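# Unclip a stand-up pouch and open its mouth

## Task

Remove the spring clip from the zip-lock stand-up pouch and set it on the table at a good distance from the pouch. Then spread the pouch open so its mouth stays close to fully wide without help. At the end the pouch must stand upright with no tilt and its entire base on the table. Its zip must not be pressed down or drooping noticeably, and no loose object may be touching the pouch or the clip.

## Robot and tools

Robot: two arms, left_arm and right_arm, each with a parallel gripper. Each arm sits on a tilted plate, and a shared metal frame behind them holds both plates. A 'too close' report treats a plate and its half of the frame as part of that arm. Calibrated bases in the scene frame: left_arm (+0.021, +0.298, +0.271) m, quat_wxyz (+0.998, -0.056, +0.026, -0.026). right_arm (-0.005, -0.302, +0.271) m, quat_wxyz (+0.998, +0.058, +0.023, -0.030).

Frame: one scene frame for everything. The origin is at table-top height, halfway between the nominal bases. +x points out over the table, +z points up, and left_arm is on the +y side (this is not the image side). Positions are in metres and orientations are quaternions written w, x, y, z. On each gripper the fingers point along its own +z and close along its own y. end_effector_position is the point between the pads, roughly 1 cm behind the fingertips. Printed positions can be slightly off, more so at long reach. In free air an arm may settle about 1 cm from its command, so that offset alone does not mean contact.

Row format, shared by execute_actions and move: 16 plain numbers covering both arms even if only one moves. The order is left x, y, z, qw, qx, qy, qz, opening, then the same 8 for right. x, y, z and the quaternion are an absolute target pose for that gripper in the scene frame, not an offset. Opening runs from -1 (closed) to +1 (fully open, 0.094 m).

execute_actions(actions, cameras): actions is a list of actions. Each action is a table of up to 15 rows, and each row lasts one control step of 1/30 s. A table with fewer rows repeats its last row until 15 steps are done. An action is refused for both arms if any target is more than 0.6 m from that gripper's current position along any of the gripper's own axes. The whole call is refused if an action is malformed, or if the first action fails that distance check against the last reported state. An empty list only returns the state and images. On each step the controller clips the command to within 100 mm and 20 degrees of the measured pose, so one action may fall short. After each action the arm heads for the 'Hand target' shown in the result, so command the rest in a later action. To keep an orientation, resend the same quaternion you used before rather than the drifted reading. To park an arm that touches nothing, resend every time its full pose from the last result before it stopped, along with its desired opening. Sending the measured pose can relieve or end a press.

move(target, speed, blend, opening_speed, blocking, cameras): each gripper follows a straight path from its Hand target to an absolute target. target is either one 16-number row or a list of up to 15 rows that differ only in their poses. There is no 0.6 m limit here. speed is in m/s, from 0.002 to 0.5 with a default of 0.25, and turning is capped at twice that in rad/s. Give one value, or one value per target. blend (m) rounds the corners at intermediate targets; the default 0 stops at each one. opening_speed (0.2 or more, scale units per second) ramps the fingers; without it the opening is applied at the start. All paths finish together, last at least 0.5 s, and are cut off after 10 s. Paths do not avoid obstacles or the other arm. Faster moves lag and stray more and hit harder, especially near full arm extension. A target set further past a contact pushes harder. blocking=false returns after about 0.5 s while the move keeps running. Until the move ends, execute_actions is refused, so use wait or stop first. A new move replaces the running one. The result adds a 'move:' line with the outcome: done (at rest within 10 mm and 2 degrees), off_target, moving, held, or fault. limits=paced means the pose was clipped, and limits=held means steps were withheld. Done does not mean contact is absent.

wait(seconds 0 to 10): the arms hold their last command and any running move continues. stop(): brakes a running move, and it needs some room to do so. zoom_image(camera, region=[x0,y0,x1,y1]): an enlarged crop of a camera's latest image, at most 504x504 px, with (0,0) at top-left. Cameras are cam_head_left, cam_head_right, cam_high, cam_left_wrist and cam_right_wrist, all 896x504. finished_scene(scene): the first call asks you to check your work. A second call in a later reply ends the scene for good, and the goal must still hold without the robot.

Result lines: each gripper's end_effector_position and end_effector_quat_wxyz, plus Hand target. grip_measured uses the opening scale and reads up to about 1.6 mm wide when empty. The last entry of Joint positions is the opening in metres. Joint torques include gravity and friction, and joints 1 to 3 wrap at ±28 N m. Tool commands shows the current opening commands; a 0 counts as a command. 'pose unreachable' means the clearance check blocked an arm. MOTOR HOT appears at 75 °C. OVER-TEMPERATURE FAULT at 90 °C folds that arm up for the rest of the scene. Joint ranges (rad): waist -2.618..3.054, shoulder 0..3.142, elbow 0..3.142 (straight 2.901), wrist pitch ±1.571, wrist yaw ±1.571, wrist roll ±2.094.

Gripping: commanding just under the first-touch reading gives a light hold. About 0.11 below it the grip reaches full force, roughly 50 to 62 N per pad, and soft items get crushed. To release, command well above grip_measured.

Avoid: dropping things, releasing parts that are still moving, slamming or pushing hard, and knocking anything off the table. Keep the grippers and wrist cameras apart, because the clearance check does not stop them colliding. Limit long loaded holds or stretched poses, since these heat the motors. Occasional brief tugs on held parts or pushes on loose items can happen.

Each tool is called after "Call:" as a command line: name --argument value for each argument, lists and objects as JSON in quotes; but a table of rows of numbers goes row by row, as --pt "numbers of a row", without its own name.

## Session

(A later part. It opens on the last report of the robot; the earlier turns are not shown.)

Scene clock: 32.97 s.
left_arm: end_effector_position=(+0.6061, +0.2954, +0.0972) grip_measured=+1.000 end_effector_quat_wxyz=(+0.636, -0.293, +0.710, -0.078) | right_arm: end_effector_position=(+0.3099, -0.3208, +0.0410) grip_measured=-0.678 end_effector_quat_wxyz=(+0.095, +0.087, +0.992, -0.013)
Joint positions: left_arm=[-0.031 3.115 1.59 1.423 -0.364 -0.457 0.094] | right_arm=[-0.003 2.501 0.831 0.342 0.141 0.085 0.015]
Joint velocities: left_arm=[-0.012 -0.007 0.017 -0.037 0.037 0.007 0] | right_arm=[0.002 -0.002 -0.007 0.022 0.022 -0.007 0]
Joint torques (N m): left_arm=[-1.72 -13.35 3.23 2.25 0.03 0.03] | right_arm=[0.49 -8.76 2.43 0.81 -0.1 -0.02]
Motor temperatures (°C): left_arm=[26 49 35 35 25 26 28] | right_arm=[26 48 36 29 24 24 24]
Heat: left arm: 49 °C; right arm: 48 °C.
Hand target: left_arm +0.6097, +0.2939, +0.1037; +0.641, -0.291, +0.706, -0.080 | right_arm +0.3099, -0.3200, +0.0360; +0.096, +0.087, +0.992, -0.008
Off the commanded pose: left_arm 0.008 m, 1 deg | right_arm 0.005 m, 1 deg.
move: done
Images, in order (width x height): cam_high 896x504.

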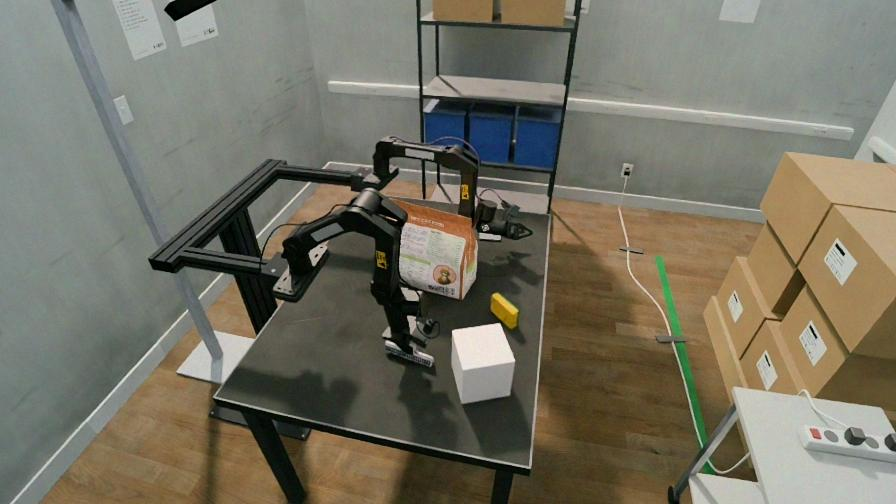

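Call:
move --target '[0.6097,0.2939,0.1037,0.641,-0.291,0.706,-0.080,1,0.31,-0.32,0.026,0.0957,0.0867,0.9916,-0.0084,-0.9]' --speed 0.02 --cameras '["cam_high"]'

Call:
zoom_image --camera "cam_high" --region '[350, 270, 490, 410]'

Scene clock: 33.87 s.
left_arm: end_effector_position=(+0.6061, +0.2954, +0.0972) grip_measured=+1.000 end_effector_quat_wxyz=(+0.636, -0.293, +0.710, -0.078) | right_arm: end_effector_position=(+0.3093, -0.3206, +0.0332) grip_measured=-0.678 end_effector_quat_wxyz=(+0.094, +0.087, +0.992, -0.013)
Joint positions: left_arm=[-0.031 3.115 1.59 1.423 -0.364 -0.457 0.094] | right_arm=[-0.006 2.534 0.845 0.359 0.141 0.082 0.015]
Joint velocities: left_arm=[-0.002 -0.002 -0.012 -0.007 -0.037 -0.007 0] | right_arm=[-0.017 0.002 -0.007 0.051 0.051 -0.022 -0.001]
Joint torques (N m): left_arm=[-1.7 -13.34 3.26 2.25 0.02 0.03] | right_arm=[0.39 -8.13 2.76 0.9 -0.11 -0.03]
Motor temperatures (°C): left_arm=[26 49 35 35 25 26 28] | right_arm=[26 47 36 29 24 24 24]
Heat: left arm: 49 °C; right arm: 47 °C.
Hand target: left_arm +0.6097, +0.2939, +0.1037; +0.641, -0.291, +0.706, -0.080 | right_arm +0.3098, -0.3199, +0.0262; +0.096, +0.087, +0.992, -0.008
Off the commanded pose: left_arm 0.008 m, 1 deg | right_arm 0.007 m, 1 deg.
move: done
Images, in order (width x height): cam_high 896x504.

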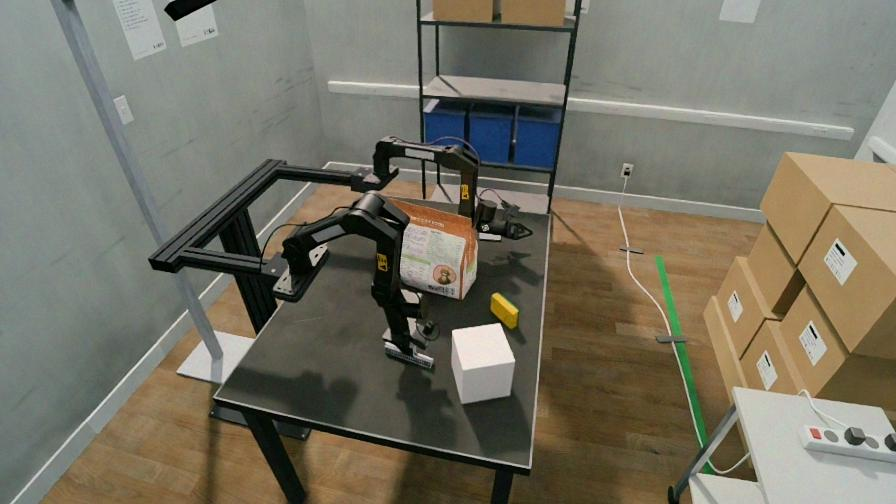

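Scaled by 3.600 from the camera's 896x504 image, which has a finer 1280x720 frame.

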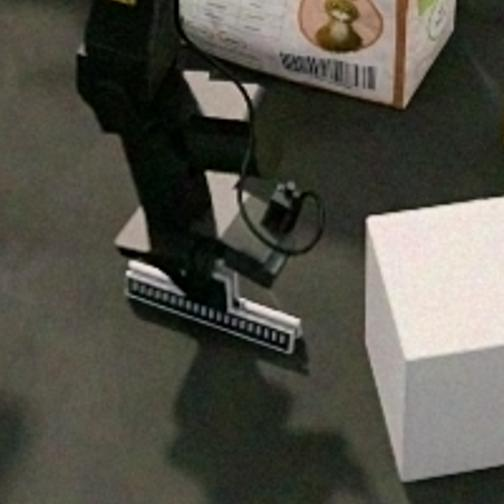

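Call:
move --target '[0.6097,0.2939,0.1037,0.641,-0.291,0.706,-0.080,1,0.31,-0.32,0.018,0.0957,0.0867,0.9916,-0.0084,-0.9]' --speed 0.02 --cameras '["cam_high"]'

Call:
zoom_image --camera "cam_high" --region '[350, 270, 490, 410]'

Scene clock: 35.63 s.
left_arm: end_effector_position=(+0.6061, +0.2954, +0.0972) grip_measured=+1.000 end_effector_quat_wxyz=(+0.636, -0.293, +0.710, -0.078) | right_arm: end_effector_position=(+0.3087, -0.3204, +0.0320) grip_measured=-0.678 end_effector_quat_wxyz=(+0.094, +0.086, +0.992, -0.013)
Joint positions: left_arm=[-0.031 3.115 1.59 1.423 -0.364 -0.457 0.094] | right_arm=[-0.006 2.539 0.845 0.364 0.141 0.08 0.015]
Joint velocities: left_arm=[-0.007 0.007 -0.002 0.022 -0.007 -0.037 0] | right_arm=[-0.007 -0.002 -0.007 0.007 0.022 -0.037 0]
Joint torques (N m): left_arm=[-1.72 -13.33 3.25 2.25 0.04 0.03] | right_arm=[0.17 -5.94 3.97 1.05 -0.12 -0.05]
Motor temperatures (°C): left_arm=[26 49 35 35 25 26 28] | right_arm=[26 47 35 29 24 24 24]
Heat: left arm: 49 °C; right arm: 47 °C.
Hand target: left_arm +0.6097, +0.2939, +0.1037; +0.641, -0.291, +0.706, -0.080 | right_arm +0.3091, -0.3200, +0.0187; +0.095, +0.087, +0.992, -0.009
Off the commanded pose: left_arm 0.008 m, 1 deg | right_arm 0.014 m, 1 deg.
move: off_target (right_arm)
Images, in order (width x height): cam_high 896x504.

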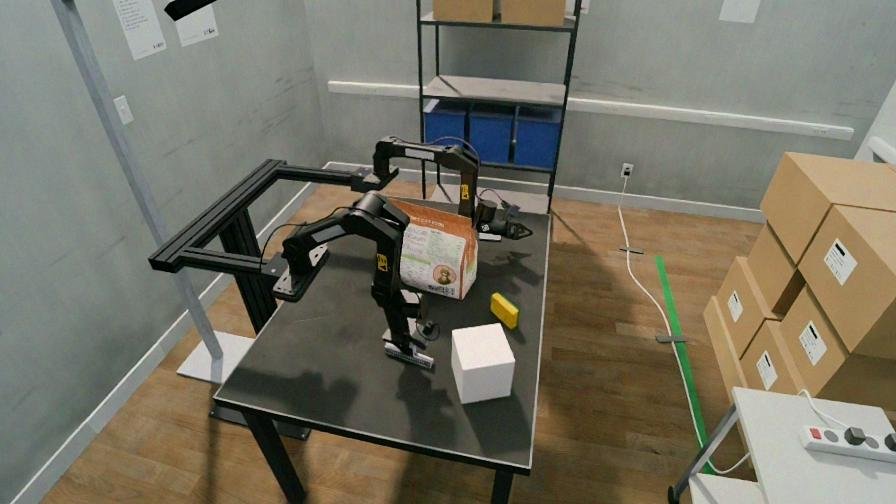

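Scaled by 3.600 from the camera's 896x504 image, which has a finer 1280x720 frame.

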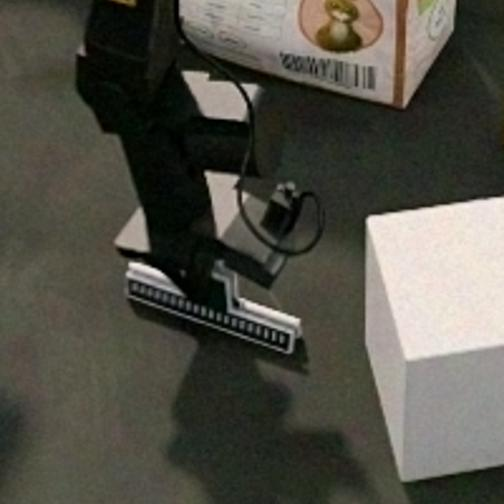

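Contact. Open slowly, then lift.

Call:
move --target '[0.6097,0.2939,0.1037,0.641,-0.291,0.706,-0.080,1,0.31,-0.32,0.022,0.0957,0.0867,0.9916,-0.0084,0.3]' --opening_speed 0.7 --cameras '["cam_right_wrist","cam_high"]'

Call:
move --target '[0.6097,0.2939,0.1037,0.641,-0.291,0.706,-0.080,1,0.31,-0.318,0.15,0.0957,0.0867,0.9916,-0.0084,0.6]' --speed 0.15 --cameras '["cam_right_wrist","cam_high"]'

Scene clock: 37.93 s.
left_arm: end_effector_position=(+0.6061, +0.2954, +0.0972) grip_measured=+1.000 end_effector_quat_wxyz=(+0.636, -0.293, +0.710, -0.078) | right_arm: end_effector_position=(+0.3112, -0.3213, +0.0277) grip_measured=+0.298 end_effector_quat_wxyz=(+0.097, +0.088, +0.991, -0.013)
Joint positions: left_arm=[-0.031 3.115 1.59 1.423 -0.364 -0.457 0.094] | right_arm=[-0.01 2.558 0.858 0.377 0.14 0.079 0.061]
Joint velocities: left_arm=[-0.002 -0.002 0.012 0.037 0.037 0.007 0] | right_arm=[-0.007 -0.002 0.027 -0.022 0.037 0.066 0.001]
Joint torques (N m): left_arm=[-1.68 -13.33 3.23 2.24 0.02 0.03] | right_arm=[0.59 -8.79 2.24 0.8 -0.11 -0.01]
Motor temperatures (°C): left_arm=[26 50 35 36 25 26 28] | right_arm=[26 47 35 29 24 24 24]
Heat: left arm: 50 °C; right arm: 47 °C.
Hand target: left_arm +0.6097, +0.2939, +0.1037; +0.641, -0.291, +0.706, -0.080 | right_arm +0.3098, -0.3199, +0.0221; +0.096, +0.087, +0.992, -0.008
Off the commanded pose: left_arm 0.008 m, 1 deg | right_arm 0.006 m, 1 deg.
move: done
Images, in order (width x height): cam_high 896x504, cam_right_wrist 896x504.

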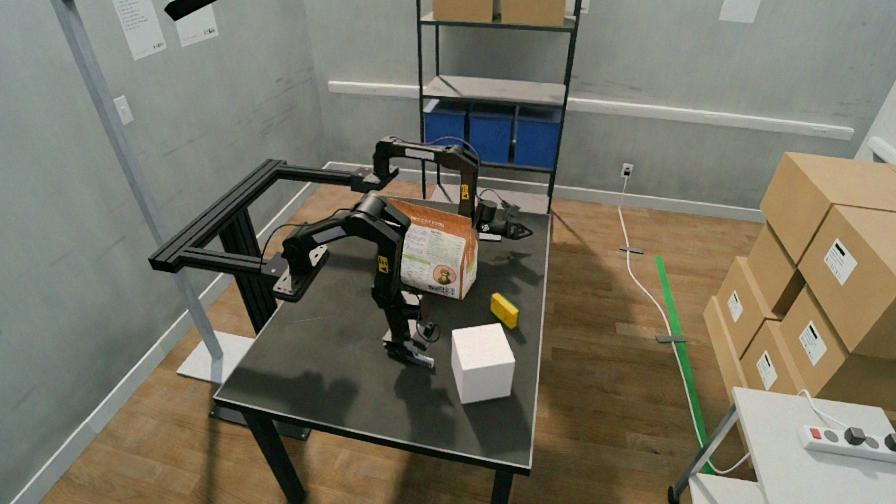

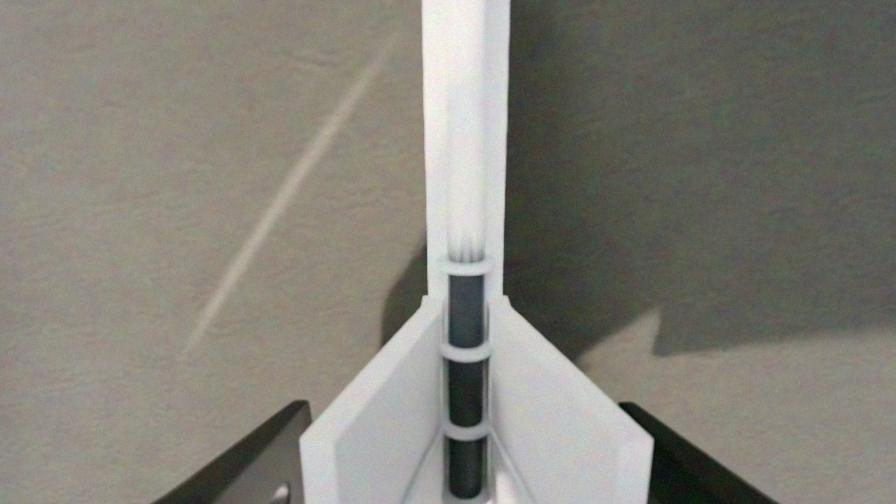

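Scene clock: 39.63 s.
left_arm: end_effector_position=(+0.6061, +0.2954, +0.0972) grip_measured=+1.000 end_effector_quat_wxyz=(+0.636, -0.293, +0.710, -0.078) | right_arm: end_effector_position=(+0.3084, -0.3194, +0.1454) grip_measured=+0.598 end_effector_quat_wxyz=(+0.091, +0.088, +0.992, -0.007)
Joint positions: left_arm=[-0.031 3.115 1.59 1.423 -0.364 -0.457 0.094] | right_arm=[0.037 2.054 0.741 -0.031 0.14 0.127 0.075]
Joint velocities: left_arm=[-0.007 0.002 -0.002 0.022 -0.022 -0.051 0] | right_arm=[-0.007 -0.017 0.002 0.051 0.007 0.022 -0.001]
Joint torques (N m): left_arm=[-1.68 -13.35 3.22 2.24 0.02 0.03] | right_arm=[1.39 -11.21 3.41 0.52 0.04 0.08]
Motor temperatures (°C): left_arm=[26 50 35 36 25 26 28] | right_arm=[26 47 35 29 24 24 24]
Heat: left arm: 50 °C; right arm: 47 °C.
Hand target: left_arm +0.6097, +0.2939, +0.1037; +0.641, -0.291, +0.706, -0.080 | right_arm +0.3101, -0.3181, +0.1512; +0.096, +0.087, +0.992, -0.008
Off the commanded pose: left_arm 0.008 m, 1 deg | right_arm 0.005 m, 1 deg.
move: done
Images, in order (width x height): cam_high 896x504, cam_right_wrist 896x504.

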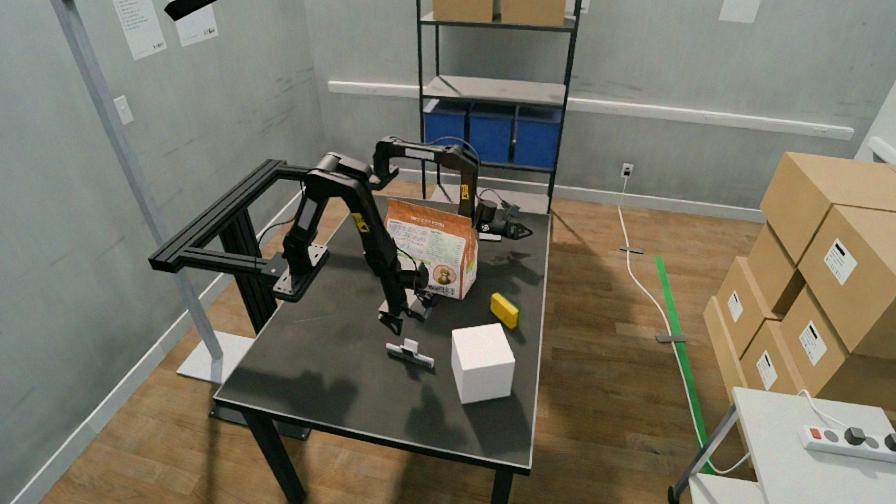

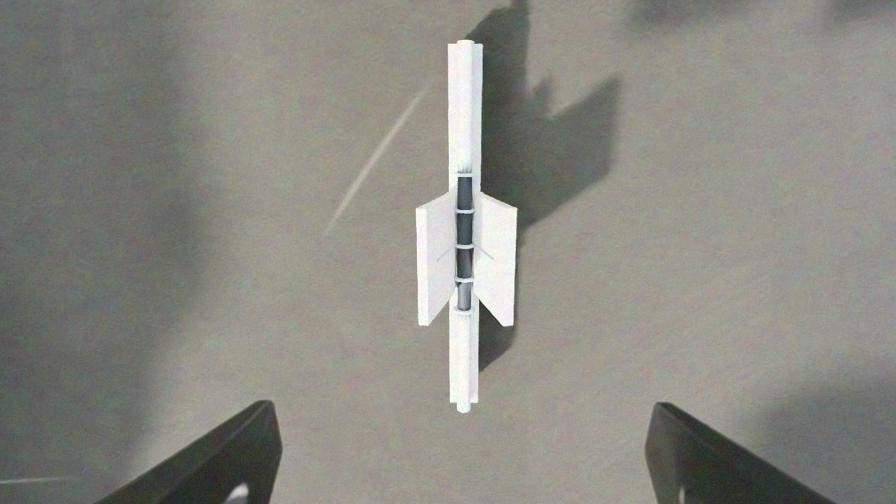

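Call:
move --pt "0.6097 0.2939 0.1037 0.641 -0.291 0.706 -0.080 1 0.3 -0.2 0.38 0.1302 0.0866 0.9877 -0.0114 0.0" --pt "0.6097 0.2939 0.1037 0.641 -0.291 0.706 -0.080 1 0.29 0.03 0.43 0.1736 0.0855 0.981 -0.015 0.0" --speed 0.2 --blend 0.04

Call:
zoom_image --camera "cam_right_wrist" --region '[280, 0, 620, 504]'

Scene clock: 43.33 s.
left_arm: end_effector_position=(+0.6061, +0.2954, +0.0972) grip_measured=+1.000 end_effector_quat_wxyz=(+0.636, -0.293, +0.710, -0.078) | right_arm: end_effector_position=(+0.2777, +0.0305, +0.4340) grip_measured=+0.002 end_effector_quat_wxyz=(+0.169, +0.083, +0.982, -0.004)
Joint positions: left_arm=[-0.031 3.115 1.59 1.423 -0.364 -0.457 0.094] | right_arm=[1.119 2.204 2.112 -1.416 0.406 1.196 0.047]
Joint velocities: left_arm=[-0.012 0.007 0.012 -0.037 -0.022 -0.007 0] | right_arm=[0.012 -0.002 -0.002 -0.022 -0.051 -0.081 -0.001]
Joint torques (N m): left_arm=[-1.68 -13.35 3.23 2.25 0.03 0.02] | right_arm=[0.84 -10.77 8.69 0.34 0.39 0.08]
Motor temperatures (°C): left_arm=[26 50 35 36 25 26 28] | right_arm=[26 47 35 29 24 24 24]
Heat: left arm: 50 °C; right arm: 47 °C.
Hand target: left_arm +0.6097, +0.2939, +0.1037; +0.641, -0.291, +0.706, -0.080 | right_arm +0.2820, +0.0299, +0.4313; +0.176, +0.085, +0.981, -0.015
Off the commanded pose: left_arm 0.008 m, 1 deg | right_arm 0.013 m, 1 deg.
move: off_target (right_arm)

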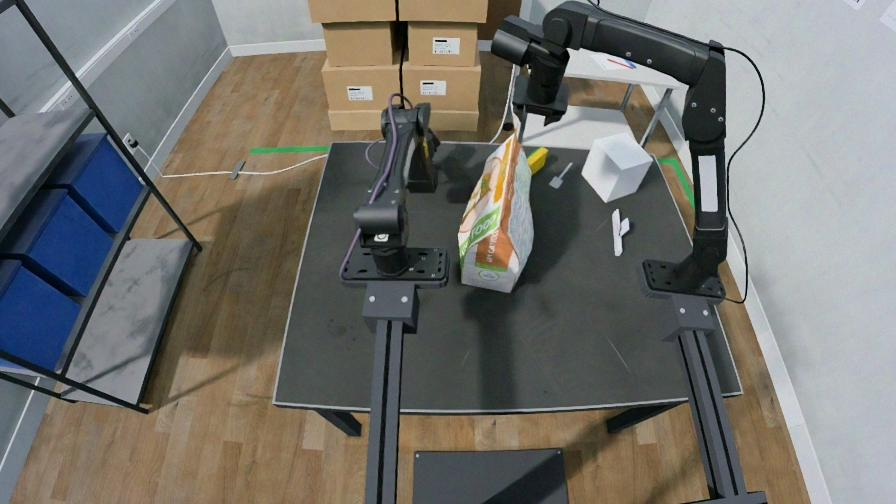

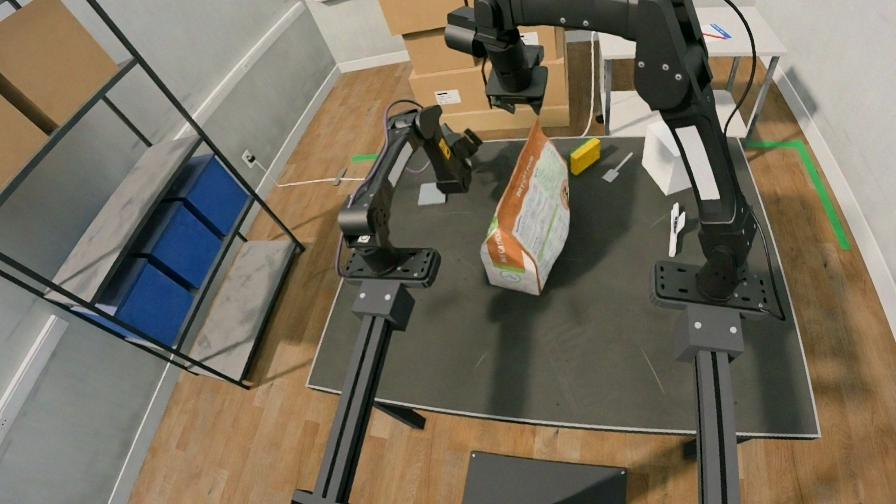

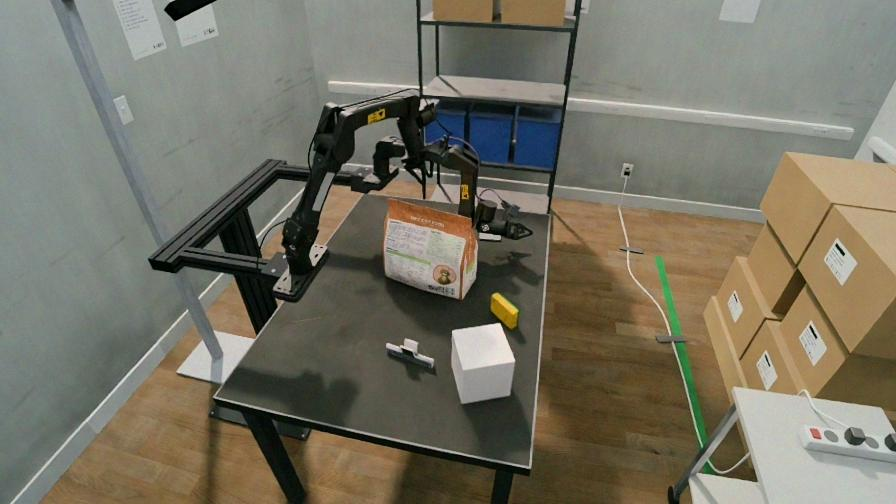

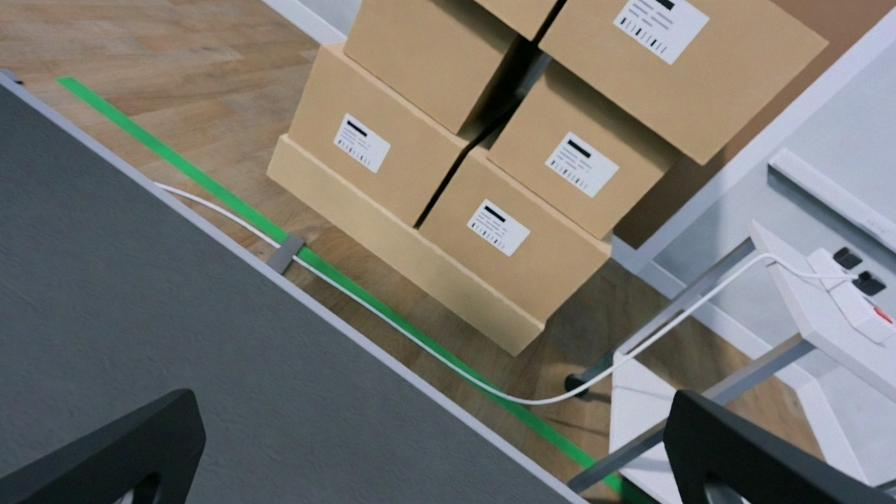

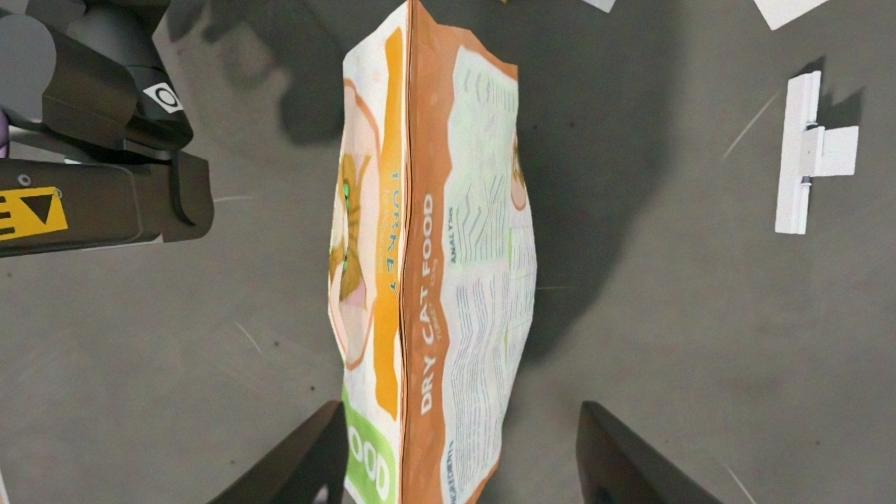

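Scaled by 1.000.

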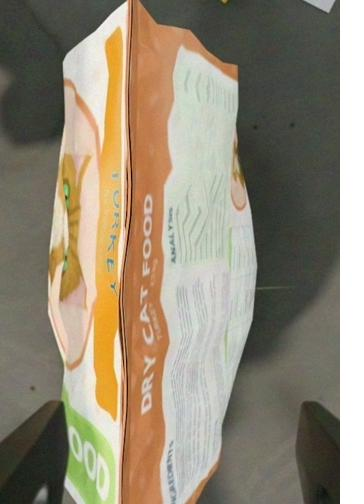

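Call:
zoom_image --camera "cam_right_wrist" --region '[350, 180, 470, 340]'

Call:
zoom_image --camera "cam_right_wrist" --region '[350, 0, 470, 160]'

Call:
zoom_image --camera "cam_right_wrist" --region '[350, 330, 470, 490]'

Scaled by 3.150 from the camera's 896x504 image, which has a finer 1280x720 frame.

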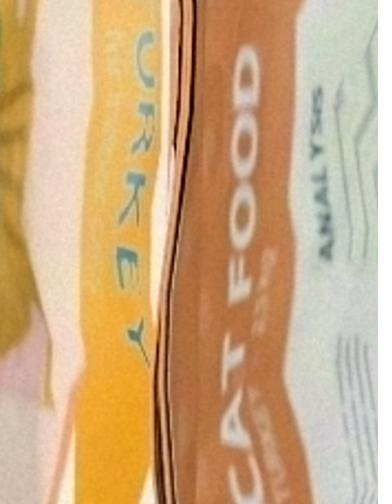

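Scaled by 3.150 from the camera's 896x504 image, which has a finer 1280x720 frame.

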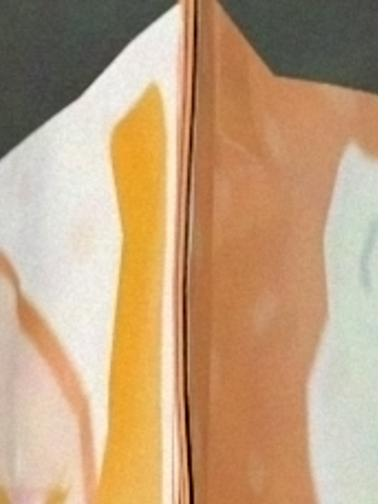

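Scaled by 3.150 from the camera's 896x504 image, which has a finer 1280x720 frame.

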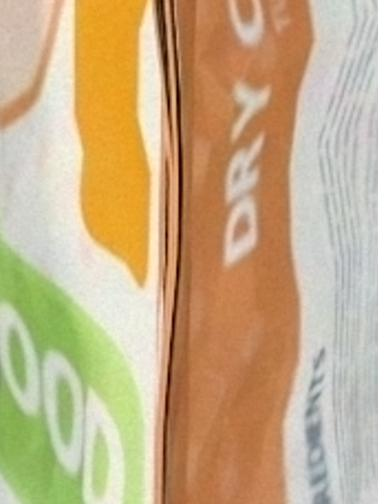

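Call:
move --target '[0.6097,0.2939,0.1037,0.641,-0.291,0.706,-0.080,1,0.268,0.030,0.352,0.0957,0.0867,0.9916,-0.0084,-0.2]' --speed 0.12 --cameras '["cam_right_wrist"]'

Call:
zoom_image --camera "cam_right_wrist" --region '[250, 250, 570, 504]'

Call:
zoom_image --camera "cam_right_wrist" --region '[320, 360, 480, 504]'

Scene clock: 46.13 s.
left_arm: end_effector_position=(+0.6061, +0.2954, +0.0972) grip_measured=+1.000 end_effector_quat_wxyz=(+0.636, -0.293, +0.710, -0.078) | right_arm: end_effector_position=(+0.2686, +0.0303, +0.3616) grip_measured=-0.198 end_effector_quat_wxyz=(+0.101, +0.089, +0.991, -0.001)
Joint positions: left_arm=[-0.031 3.115 1.59 1.423 -0.364 -0.457 0.094] | right_arm=[1.072 2.212 1.869 -1.212 0.278 1.178 0.038]
Joint velocities: left_arm=[-0.012 -0.002 -0.002 0.022 0.037 0.007 0] | right_arm=[0.017 -0.012 0.012 0.037 0.051 -0.051 0]
Joint torques (N m): left_arm=[-1.66 -13.34 3.22 2.25 0.02 0.03] | right_arm=[0.75 -11.48 6.04 0.49 0.07 -0.03]
Motor temperatures (°C): left_arm=[26 50 35 36 25 26 28] | right_arm=[26 47 35 29 24 24 24]
Heat: left arm: 50 °C; right arm: 47 °C.
Hand target: left_arm +0.6097, +0.2939, +0.1037; +0.641, -0.291, +0.706, -0.080 | right_arm +0.2683, +0.0301, +0.3521; +0.095, +0.087, +0.992, -0.008
Off the commanded pose: left_arm 0.008 m, 1 deg | right_arm 0.010 m, 1 deg.
move: done
Images, in order (width x height): cam_right_wrist 896x504.

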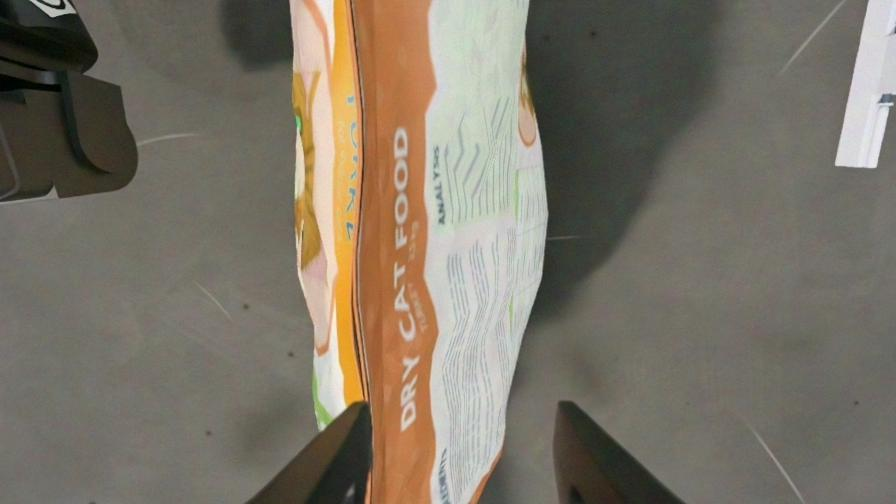

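Scaled by 1.575 from the camera's 896x504 image, which has a finer 1280x720 frame.

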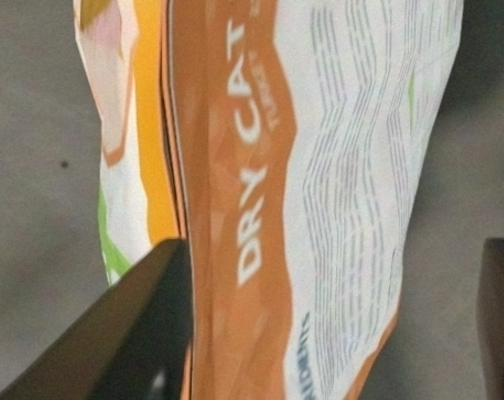

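Scaled by 3.150 from the camera's 896x504 image, which has a finer 1280x720 frame.

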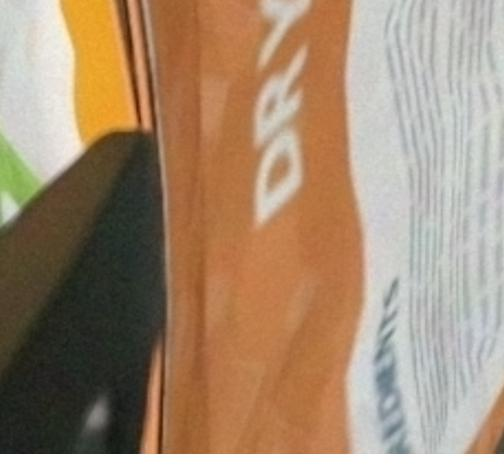

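Call:
move --target '[0.6097,0.2939,0.1037,0.641,-0.291,0.706,-0.080,1,0.266,0.037,0.328,0.0957,0.0867,0.9916,-0.0084,-0.2]' --speed 0.06 --cameras '["cam_right_wrist","cam_head_right","cam_high"]'

Call:
zoom_image --camera "cam_right_wrist" --region '[320, 360, 480, 504]'

Call:
zoom_image --camera "cam_high" --region '[370, 140, 490, 260]'

Call:
zoom_image --camera "cam_head_right" --region '[460, 80, 580, 200]'

Scene clock: 47.80 s.
left_arm: end_effector_position=(+0.6061, +0.2954, +0.0972) grip_measured=+1.000 end_effector_quat_wxyz=(+0.636, -0.293, +0.710, -0.078) | right_arm: end_effector_position=(+0.2691, +0.0358, +0.3379) grip_measured=-0.198 end_effector_quat_wxyz=(+0.100, +0.089, +0.991, -0.001)
Joint positions: left_arm=[-0.031 3.115 1.59 1.423 -0.364 -0.457 0.094] | right_arm=[1.072 2.241 1.82 -1.135 0.278 1.178 0.038]
Joint velocities: left_arm=[0.027 -0.002 0.007 0.007 -0.007 0.007 0] | right_arm=[-0.002 0.002 0.022 0.051 -0.022 -0.007 0]
Joint torques (N m): left_arm=[-1.72 -13.34 3.25 2.24 0.03 0.03] | right_arm=[1.33 -11.56 5.97 0.5 0.07 0.05]
Motor temperatures (°C): left_arm=[26 51 35 36 25 26 28] | right_arm=[26 47 35 29 24 24 24]
Heat: left arm: 51 °C; right arm: 47 °C.
Hand target: left_arm +0.6097, +0.2939, +0.1037; +0.641, -0.291, +0.706, -0.080 | right_arm +0.2660, +0.0370, +0.3281; +0.096, +0.087, +0.992, -0.008
Off the commanded pose: left_arm 0.008 m, 1 deg | right_arm 0.010 m, 1 deg.
move: done
Images, in order (width x height): cam_head_right 896x504, cam_high 896x504, cam_right_wrist 896x504.

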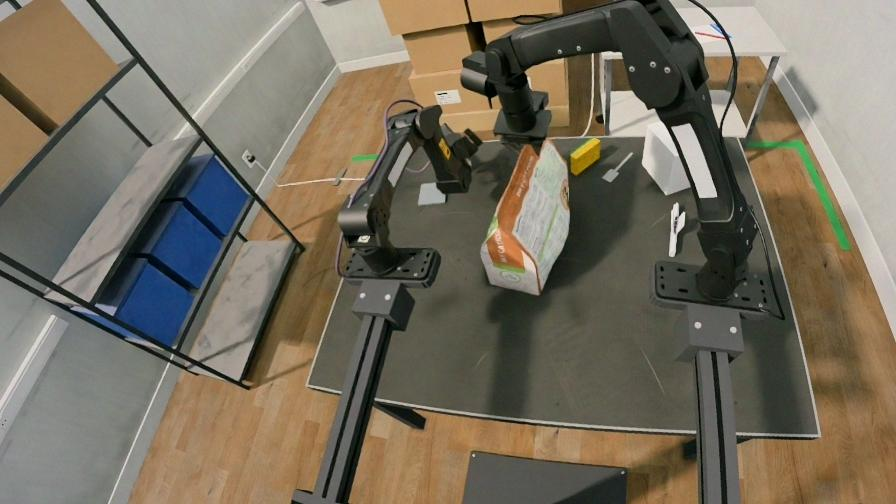

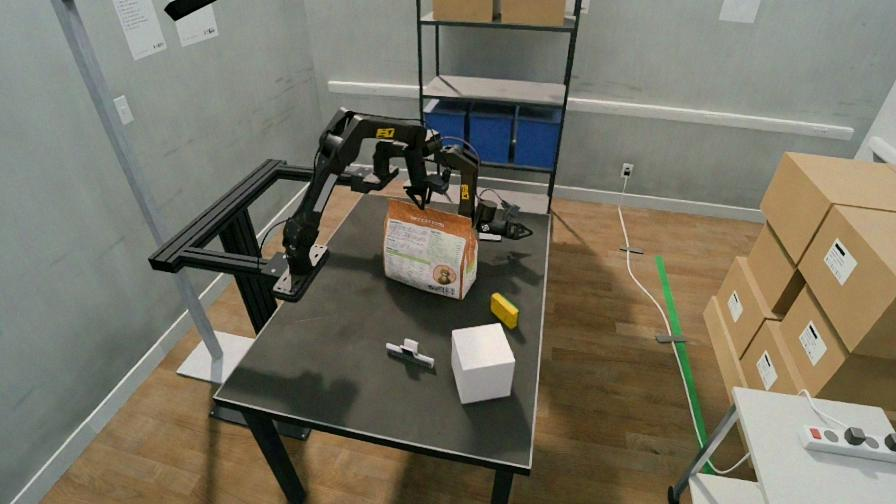

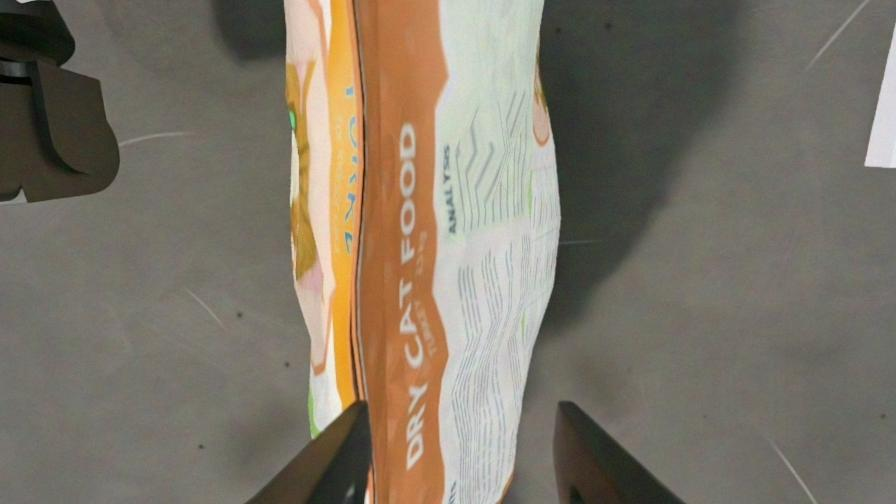

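Scaled by 3.150 from the camera's 896x504 image, which has a finer 1280x720 frame.

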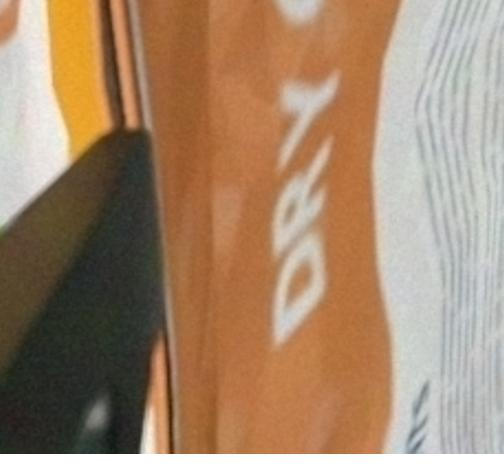

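Scaled by 4.200 from the camera's 896x504 image, which has a finer 1280x720 frame.

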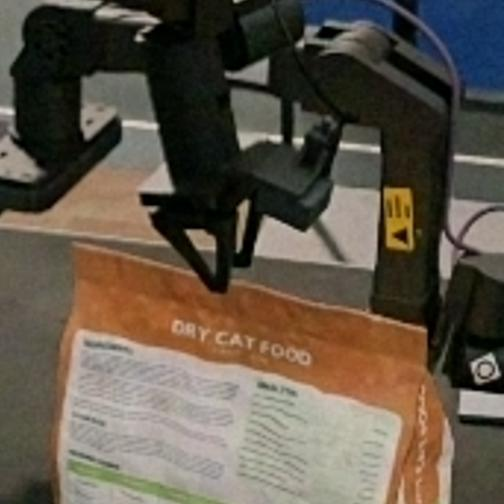

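Scaled by 4.200 from the camera's 896x504 image, which has a finer 1280x720 frame.

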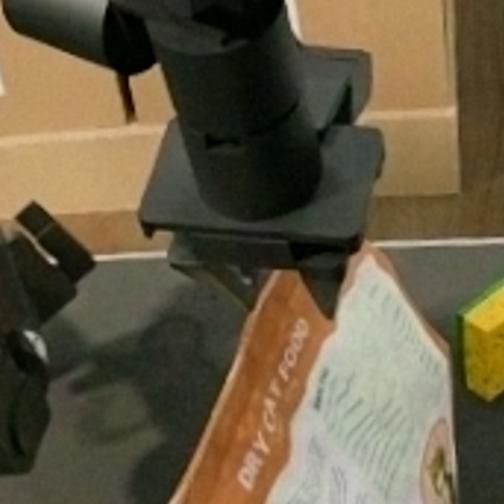

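Call:
move --target '[0.6097,0.2939,0.1037,0.641,-0.291,0.706,-0.080,1,0.266,0.037,0.322,0.0957,0.0867,0.9916,-0.0084,-0.08]' --speed 0.04 --cameras '["cam_right_wrist"]'

Call:
zoom_image --camera "cam_right_wrist" --region '[320, 360, 480, 504]'

Scene clock: 49.07 s.
left_arm: end_effector_position=(+0.6061, +0.2954, +0.0972) grip_measured=+1.000 end_effector_quat_wxyz=(+0.636, -0.293, +0.710, -0.078) | right_arm: end_effector_position=(+0.2692, +0.0367, +0.3338) grip_measured=-0.082 end_effector_quat_wxyz=(+0.101, +0.090, +0.991, +0.001)
Joint positions: left_arm=[-0.031 3.115 1.59 1.423 -0.364 -0.457 0.094] | right_arm=[1.072 2.241 1.803 -1.113 0.278 1.178 0.043]
Joint velocities: left_arm=[-0.002 0.007 0.017 0.051 -0.007 -0.11 0] | right_arm=[-0.012 -0.007 0.022 -0.007 0.022 -0.051 0.001]
Joint torques (N m): left_arm=[-1.7 -13.33 3.25 2.24 0.02 0.03] | right_arm=[1.2 -11.32 5.75 0.54 0.08 0.05]
Motor temperatures (°C): left_arm=[26 51 35 36 25 26 28] | right_arm=[26 47 35 29 24 24 24]
Heat: left arm: 51 °C; right arm: 47 °C.
Hand target: left_arm +0.6097, +0.2939, +0.1037; +0.641, -0.291, +0.706, -0.080 | right_arm +0.2659, +0.0367, +0.3221; +0.096, +0.087, +0.992, -0.008
Off the commanded pose: left_arm 0.008 m, 1 deg | right_arm 0.012 m, 1 deg.
move: off_target (right_arm)
Images, in order (width x height): cam_right_wrist 896x504.

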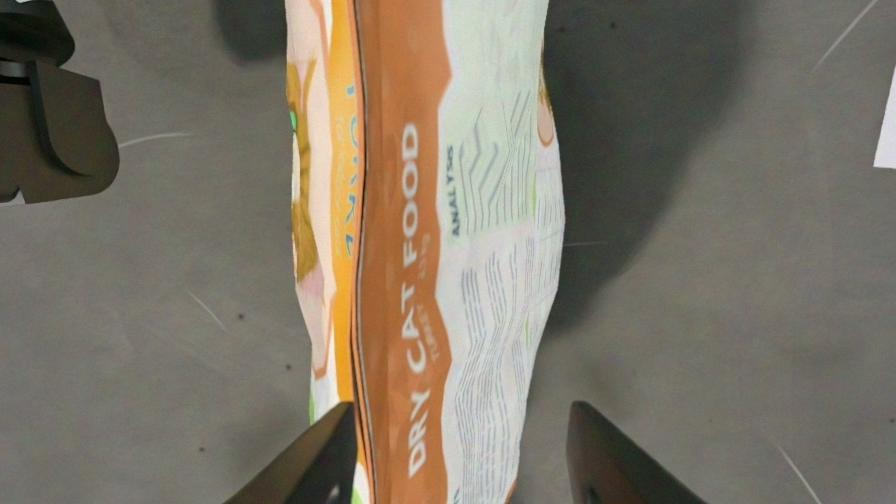

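Scaled by 3.150 from the camera's 896x504 image, which has a finer 1280x720 frame.

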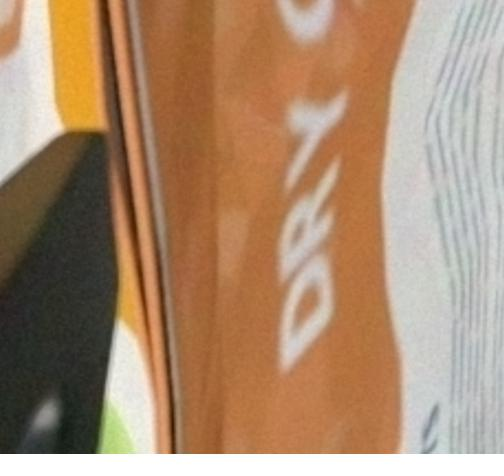

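Call:
zoom_image --camera "cam_right_wrist" --region '[335, 330, 395, 420]'

Call:
zoom_image --camera "cam_right_wrist" --region '[335, 220, 395, 310]'

Call:
zoom_image --camera "cam_right_wrist" --region '[335, 0, 395, 90]'

Scaled by 5.600 from the camera's 896x504 image, which has a finer 1280x720 frame.

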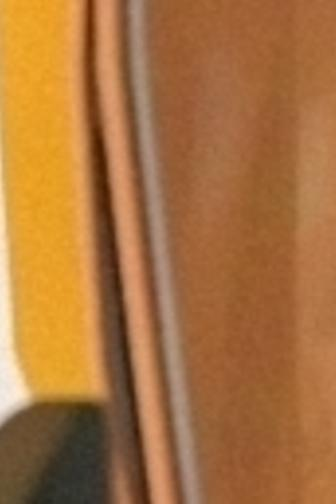

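Scaled by 5.600 from the camera's 896x504 image, which has a finer 1280x720 frame.

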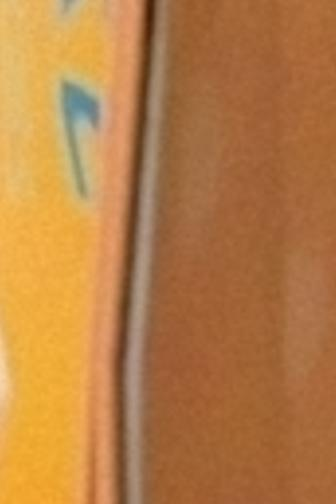

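Scaled by 5.600 from the camera's 896x504 image, which has a finer 1280x720 frame.

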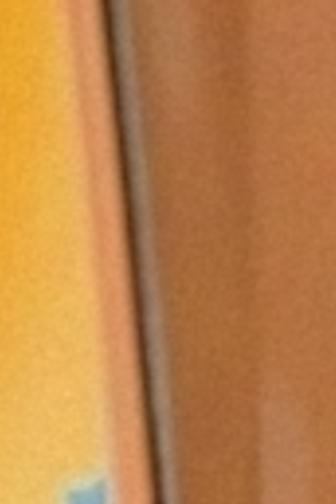

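Call:
move --target '[0.6097,0.2939,0.1037,0.641,-0.291,0.706,-0.080,1,0.266,0.037,0.308,0.0957,0.0867,0.9916,-0.0084,-0.11]' --speed 0.03 --cameras '["cam_right_wrist"]'

Call:
zoom_image --camera "cam_right_wrist" --region '[320, 360, 420, 460]'

Scene clock: 51.93 s.
left_arm: end_effector_position=(+0.6061, +0.2954, +0.0972) grip_measured=+1.000 end_effector_quat_wxyz=(+0.636, -0.293, +0.710, -0.078) | right_arm: end_effector_position=(+0.2681, +0.0376, +0.3192) grip_measured=-0.108 end_effector_quat_wxyz=(+0.101, +0.089, +0.991, +0.001)
Joint positions: left_arm=[-0.031 3.115 1.59 1.423 -0.364 -0.457 0.094] | right_arm=[1.072 2.252 1.763 -1.063 0.278 1.178 0.042]
Joint velocities: left_arm=[0.012 0.002 0.002 -0.066 -0.066 0.066 0] | right_arm=[-0.002 -0.007 0.017 0.022 0.007 -0.051 0.002]
Joint torques (N m): left_arm=[-1.68 -13.38 3.22 2.25 0.03 0.03] | right_arm=[0.98 -11.47 5.85 0.52 0.07 0.01]
Motor temperatures (°C): left_arm=[26 51 35 36 25 26 28] | right_arm=[26 47 35 29 23 24 24]
Heat: left arm: 51 °C; right arm: 47 °C.
Hand target: left_arm +0.6097, +0.2939, +0.1037; +0.641, -0.291, +0.706, -0.080 | right_arm +0.2660, +0.0368, +0.3081; +0.096, +0.087, +0.992, -0.008
Off the commanded pose: left_arm 0.008 m, 1 deg | right_arm 0.011 m, 1 deg.
move: off_target (right_arm)
Images, in order (width x height): cam_right_wrist 896x504.

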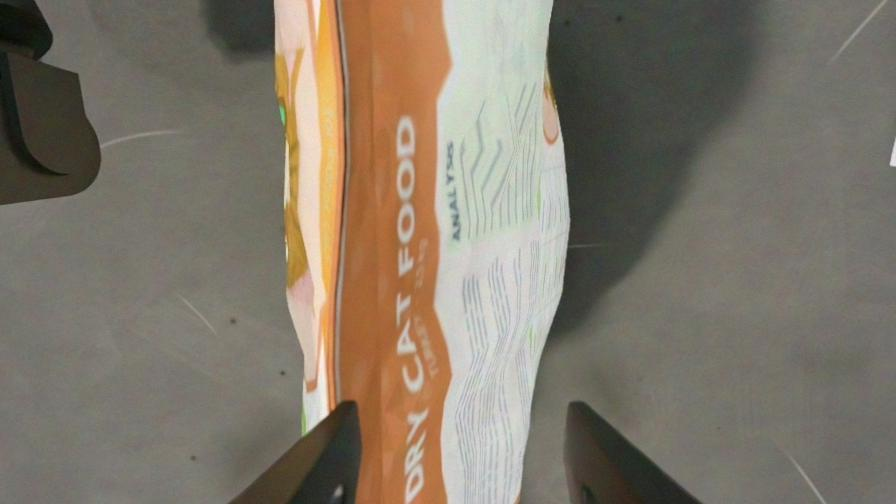

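Scaled by 5.040 from the camera's 896x504 image, which has a finer 1280x720 frame.

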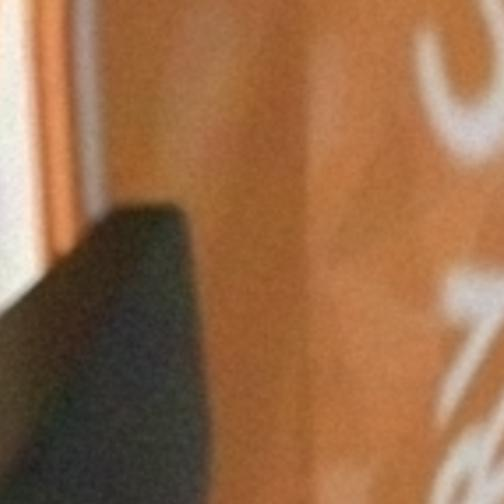

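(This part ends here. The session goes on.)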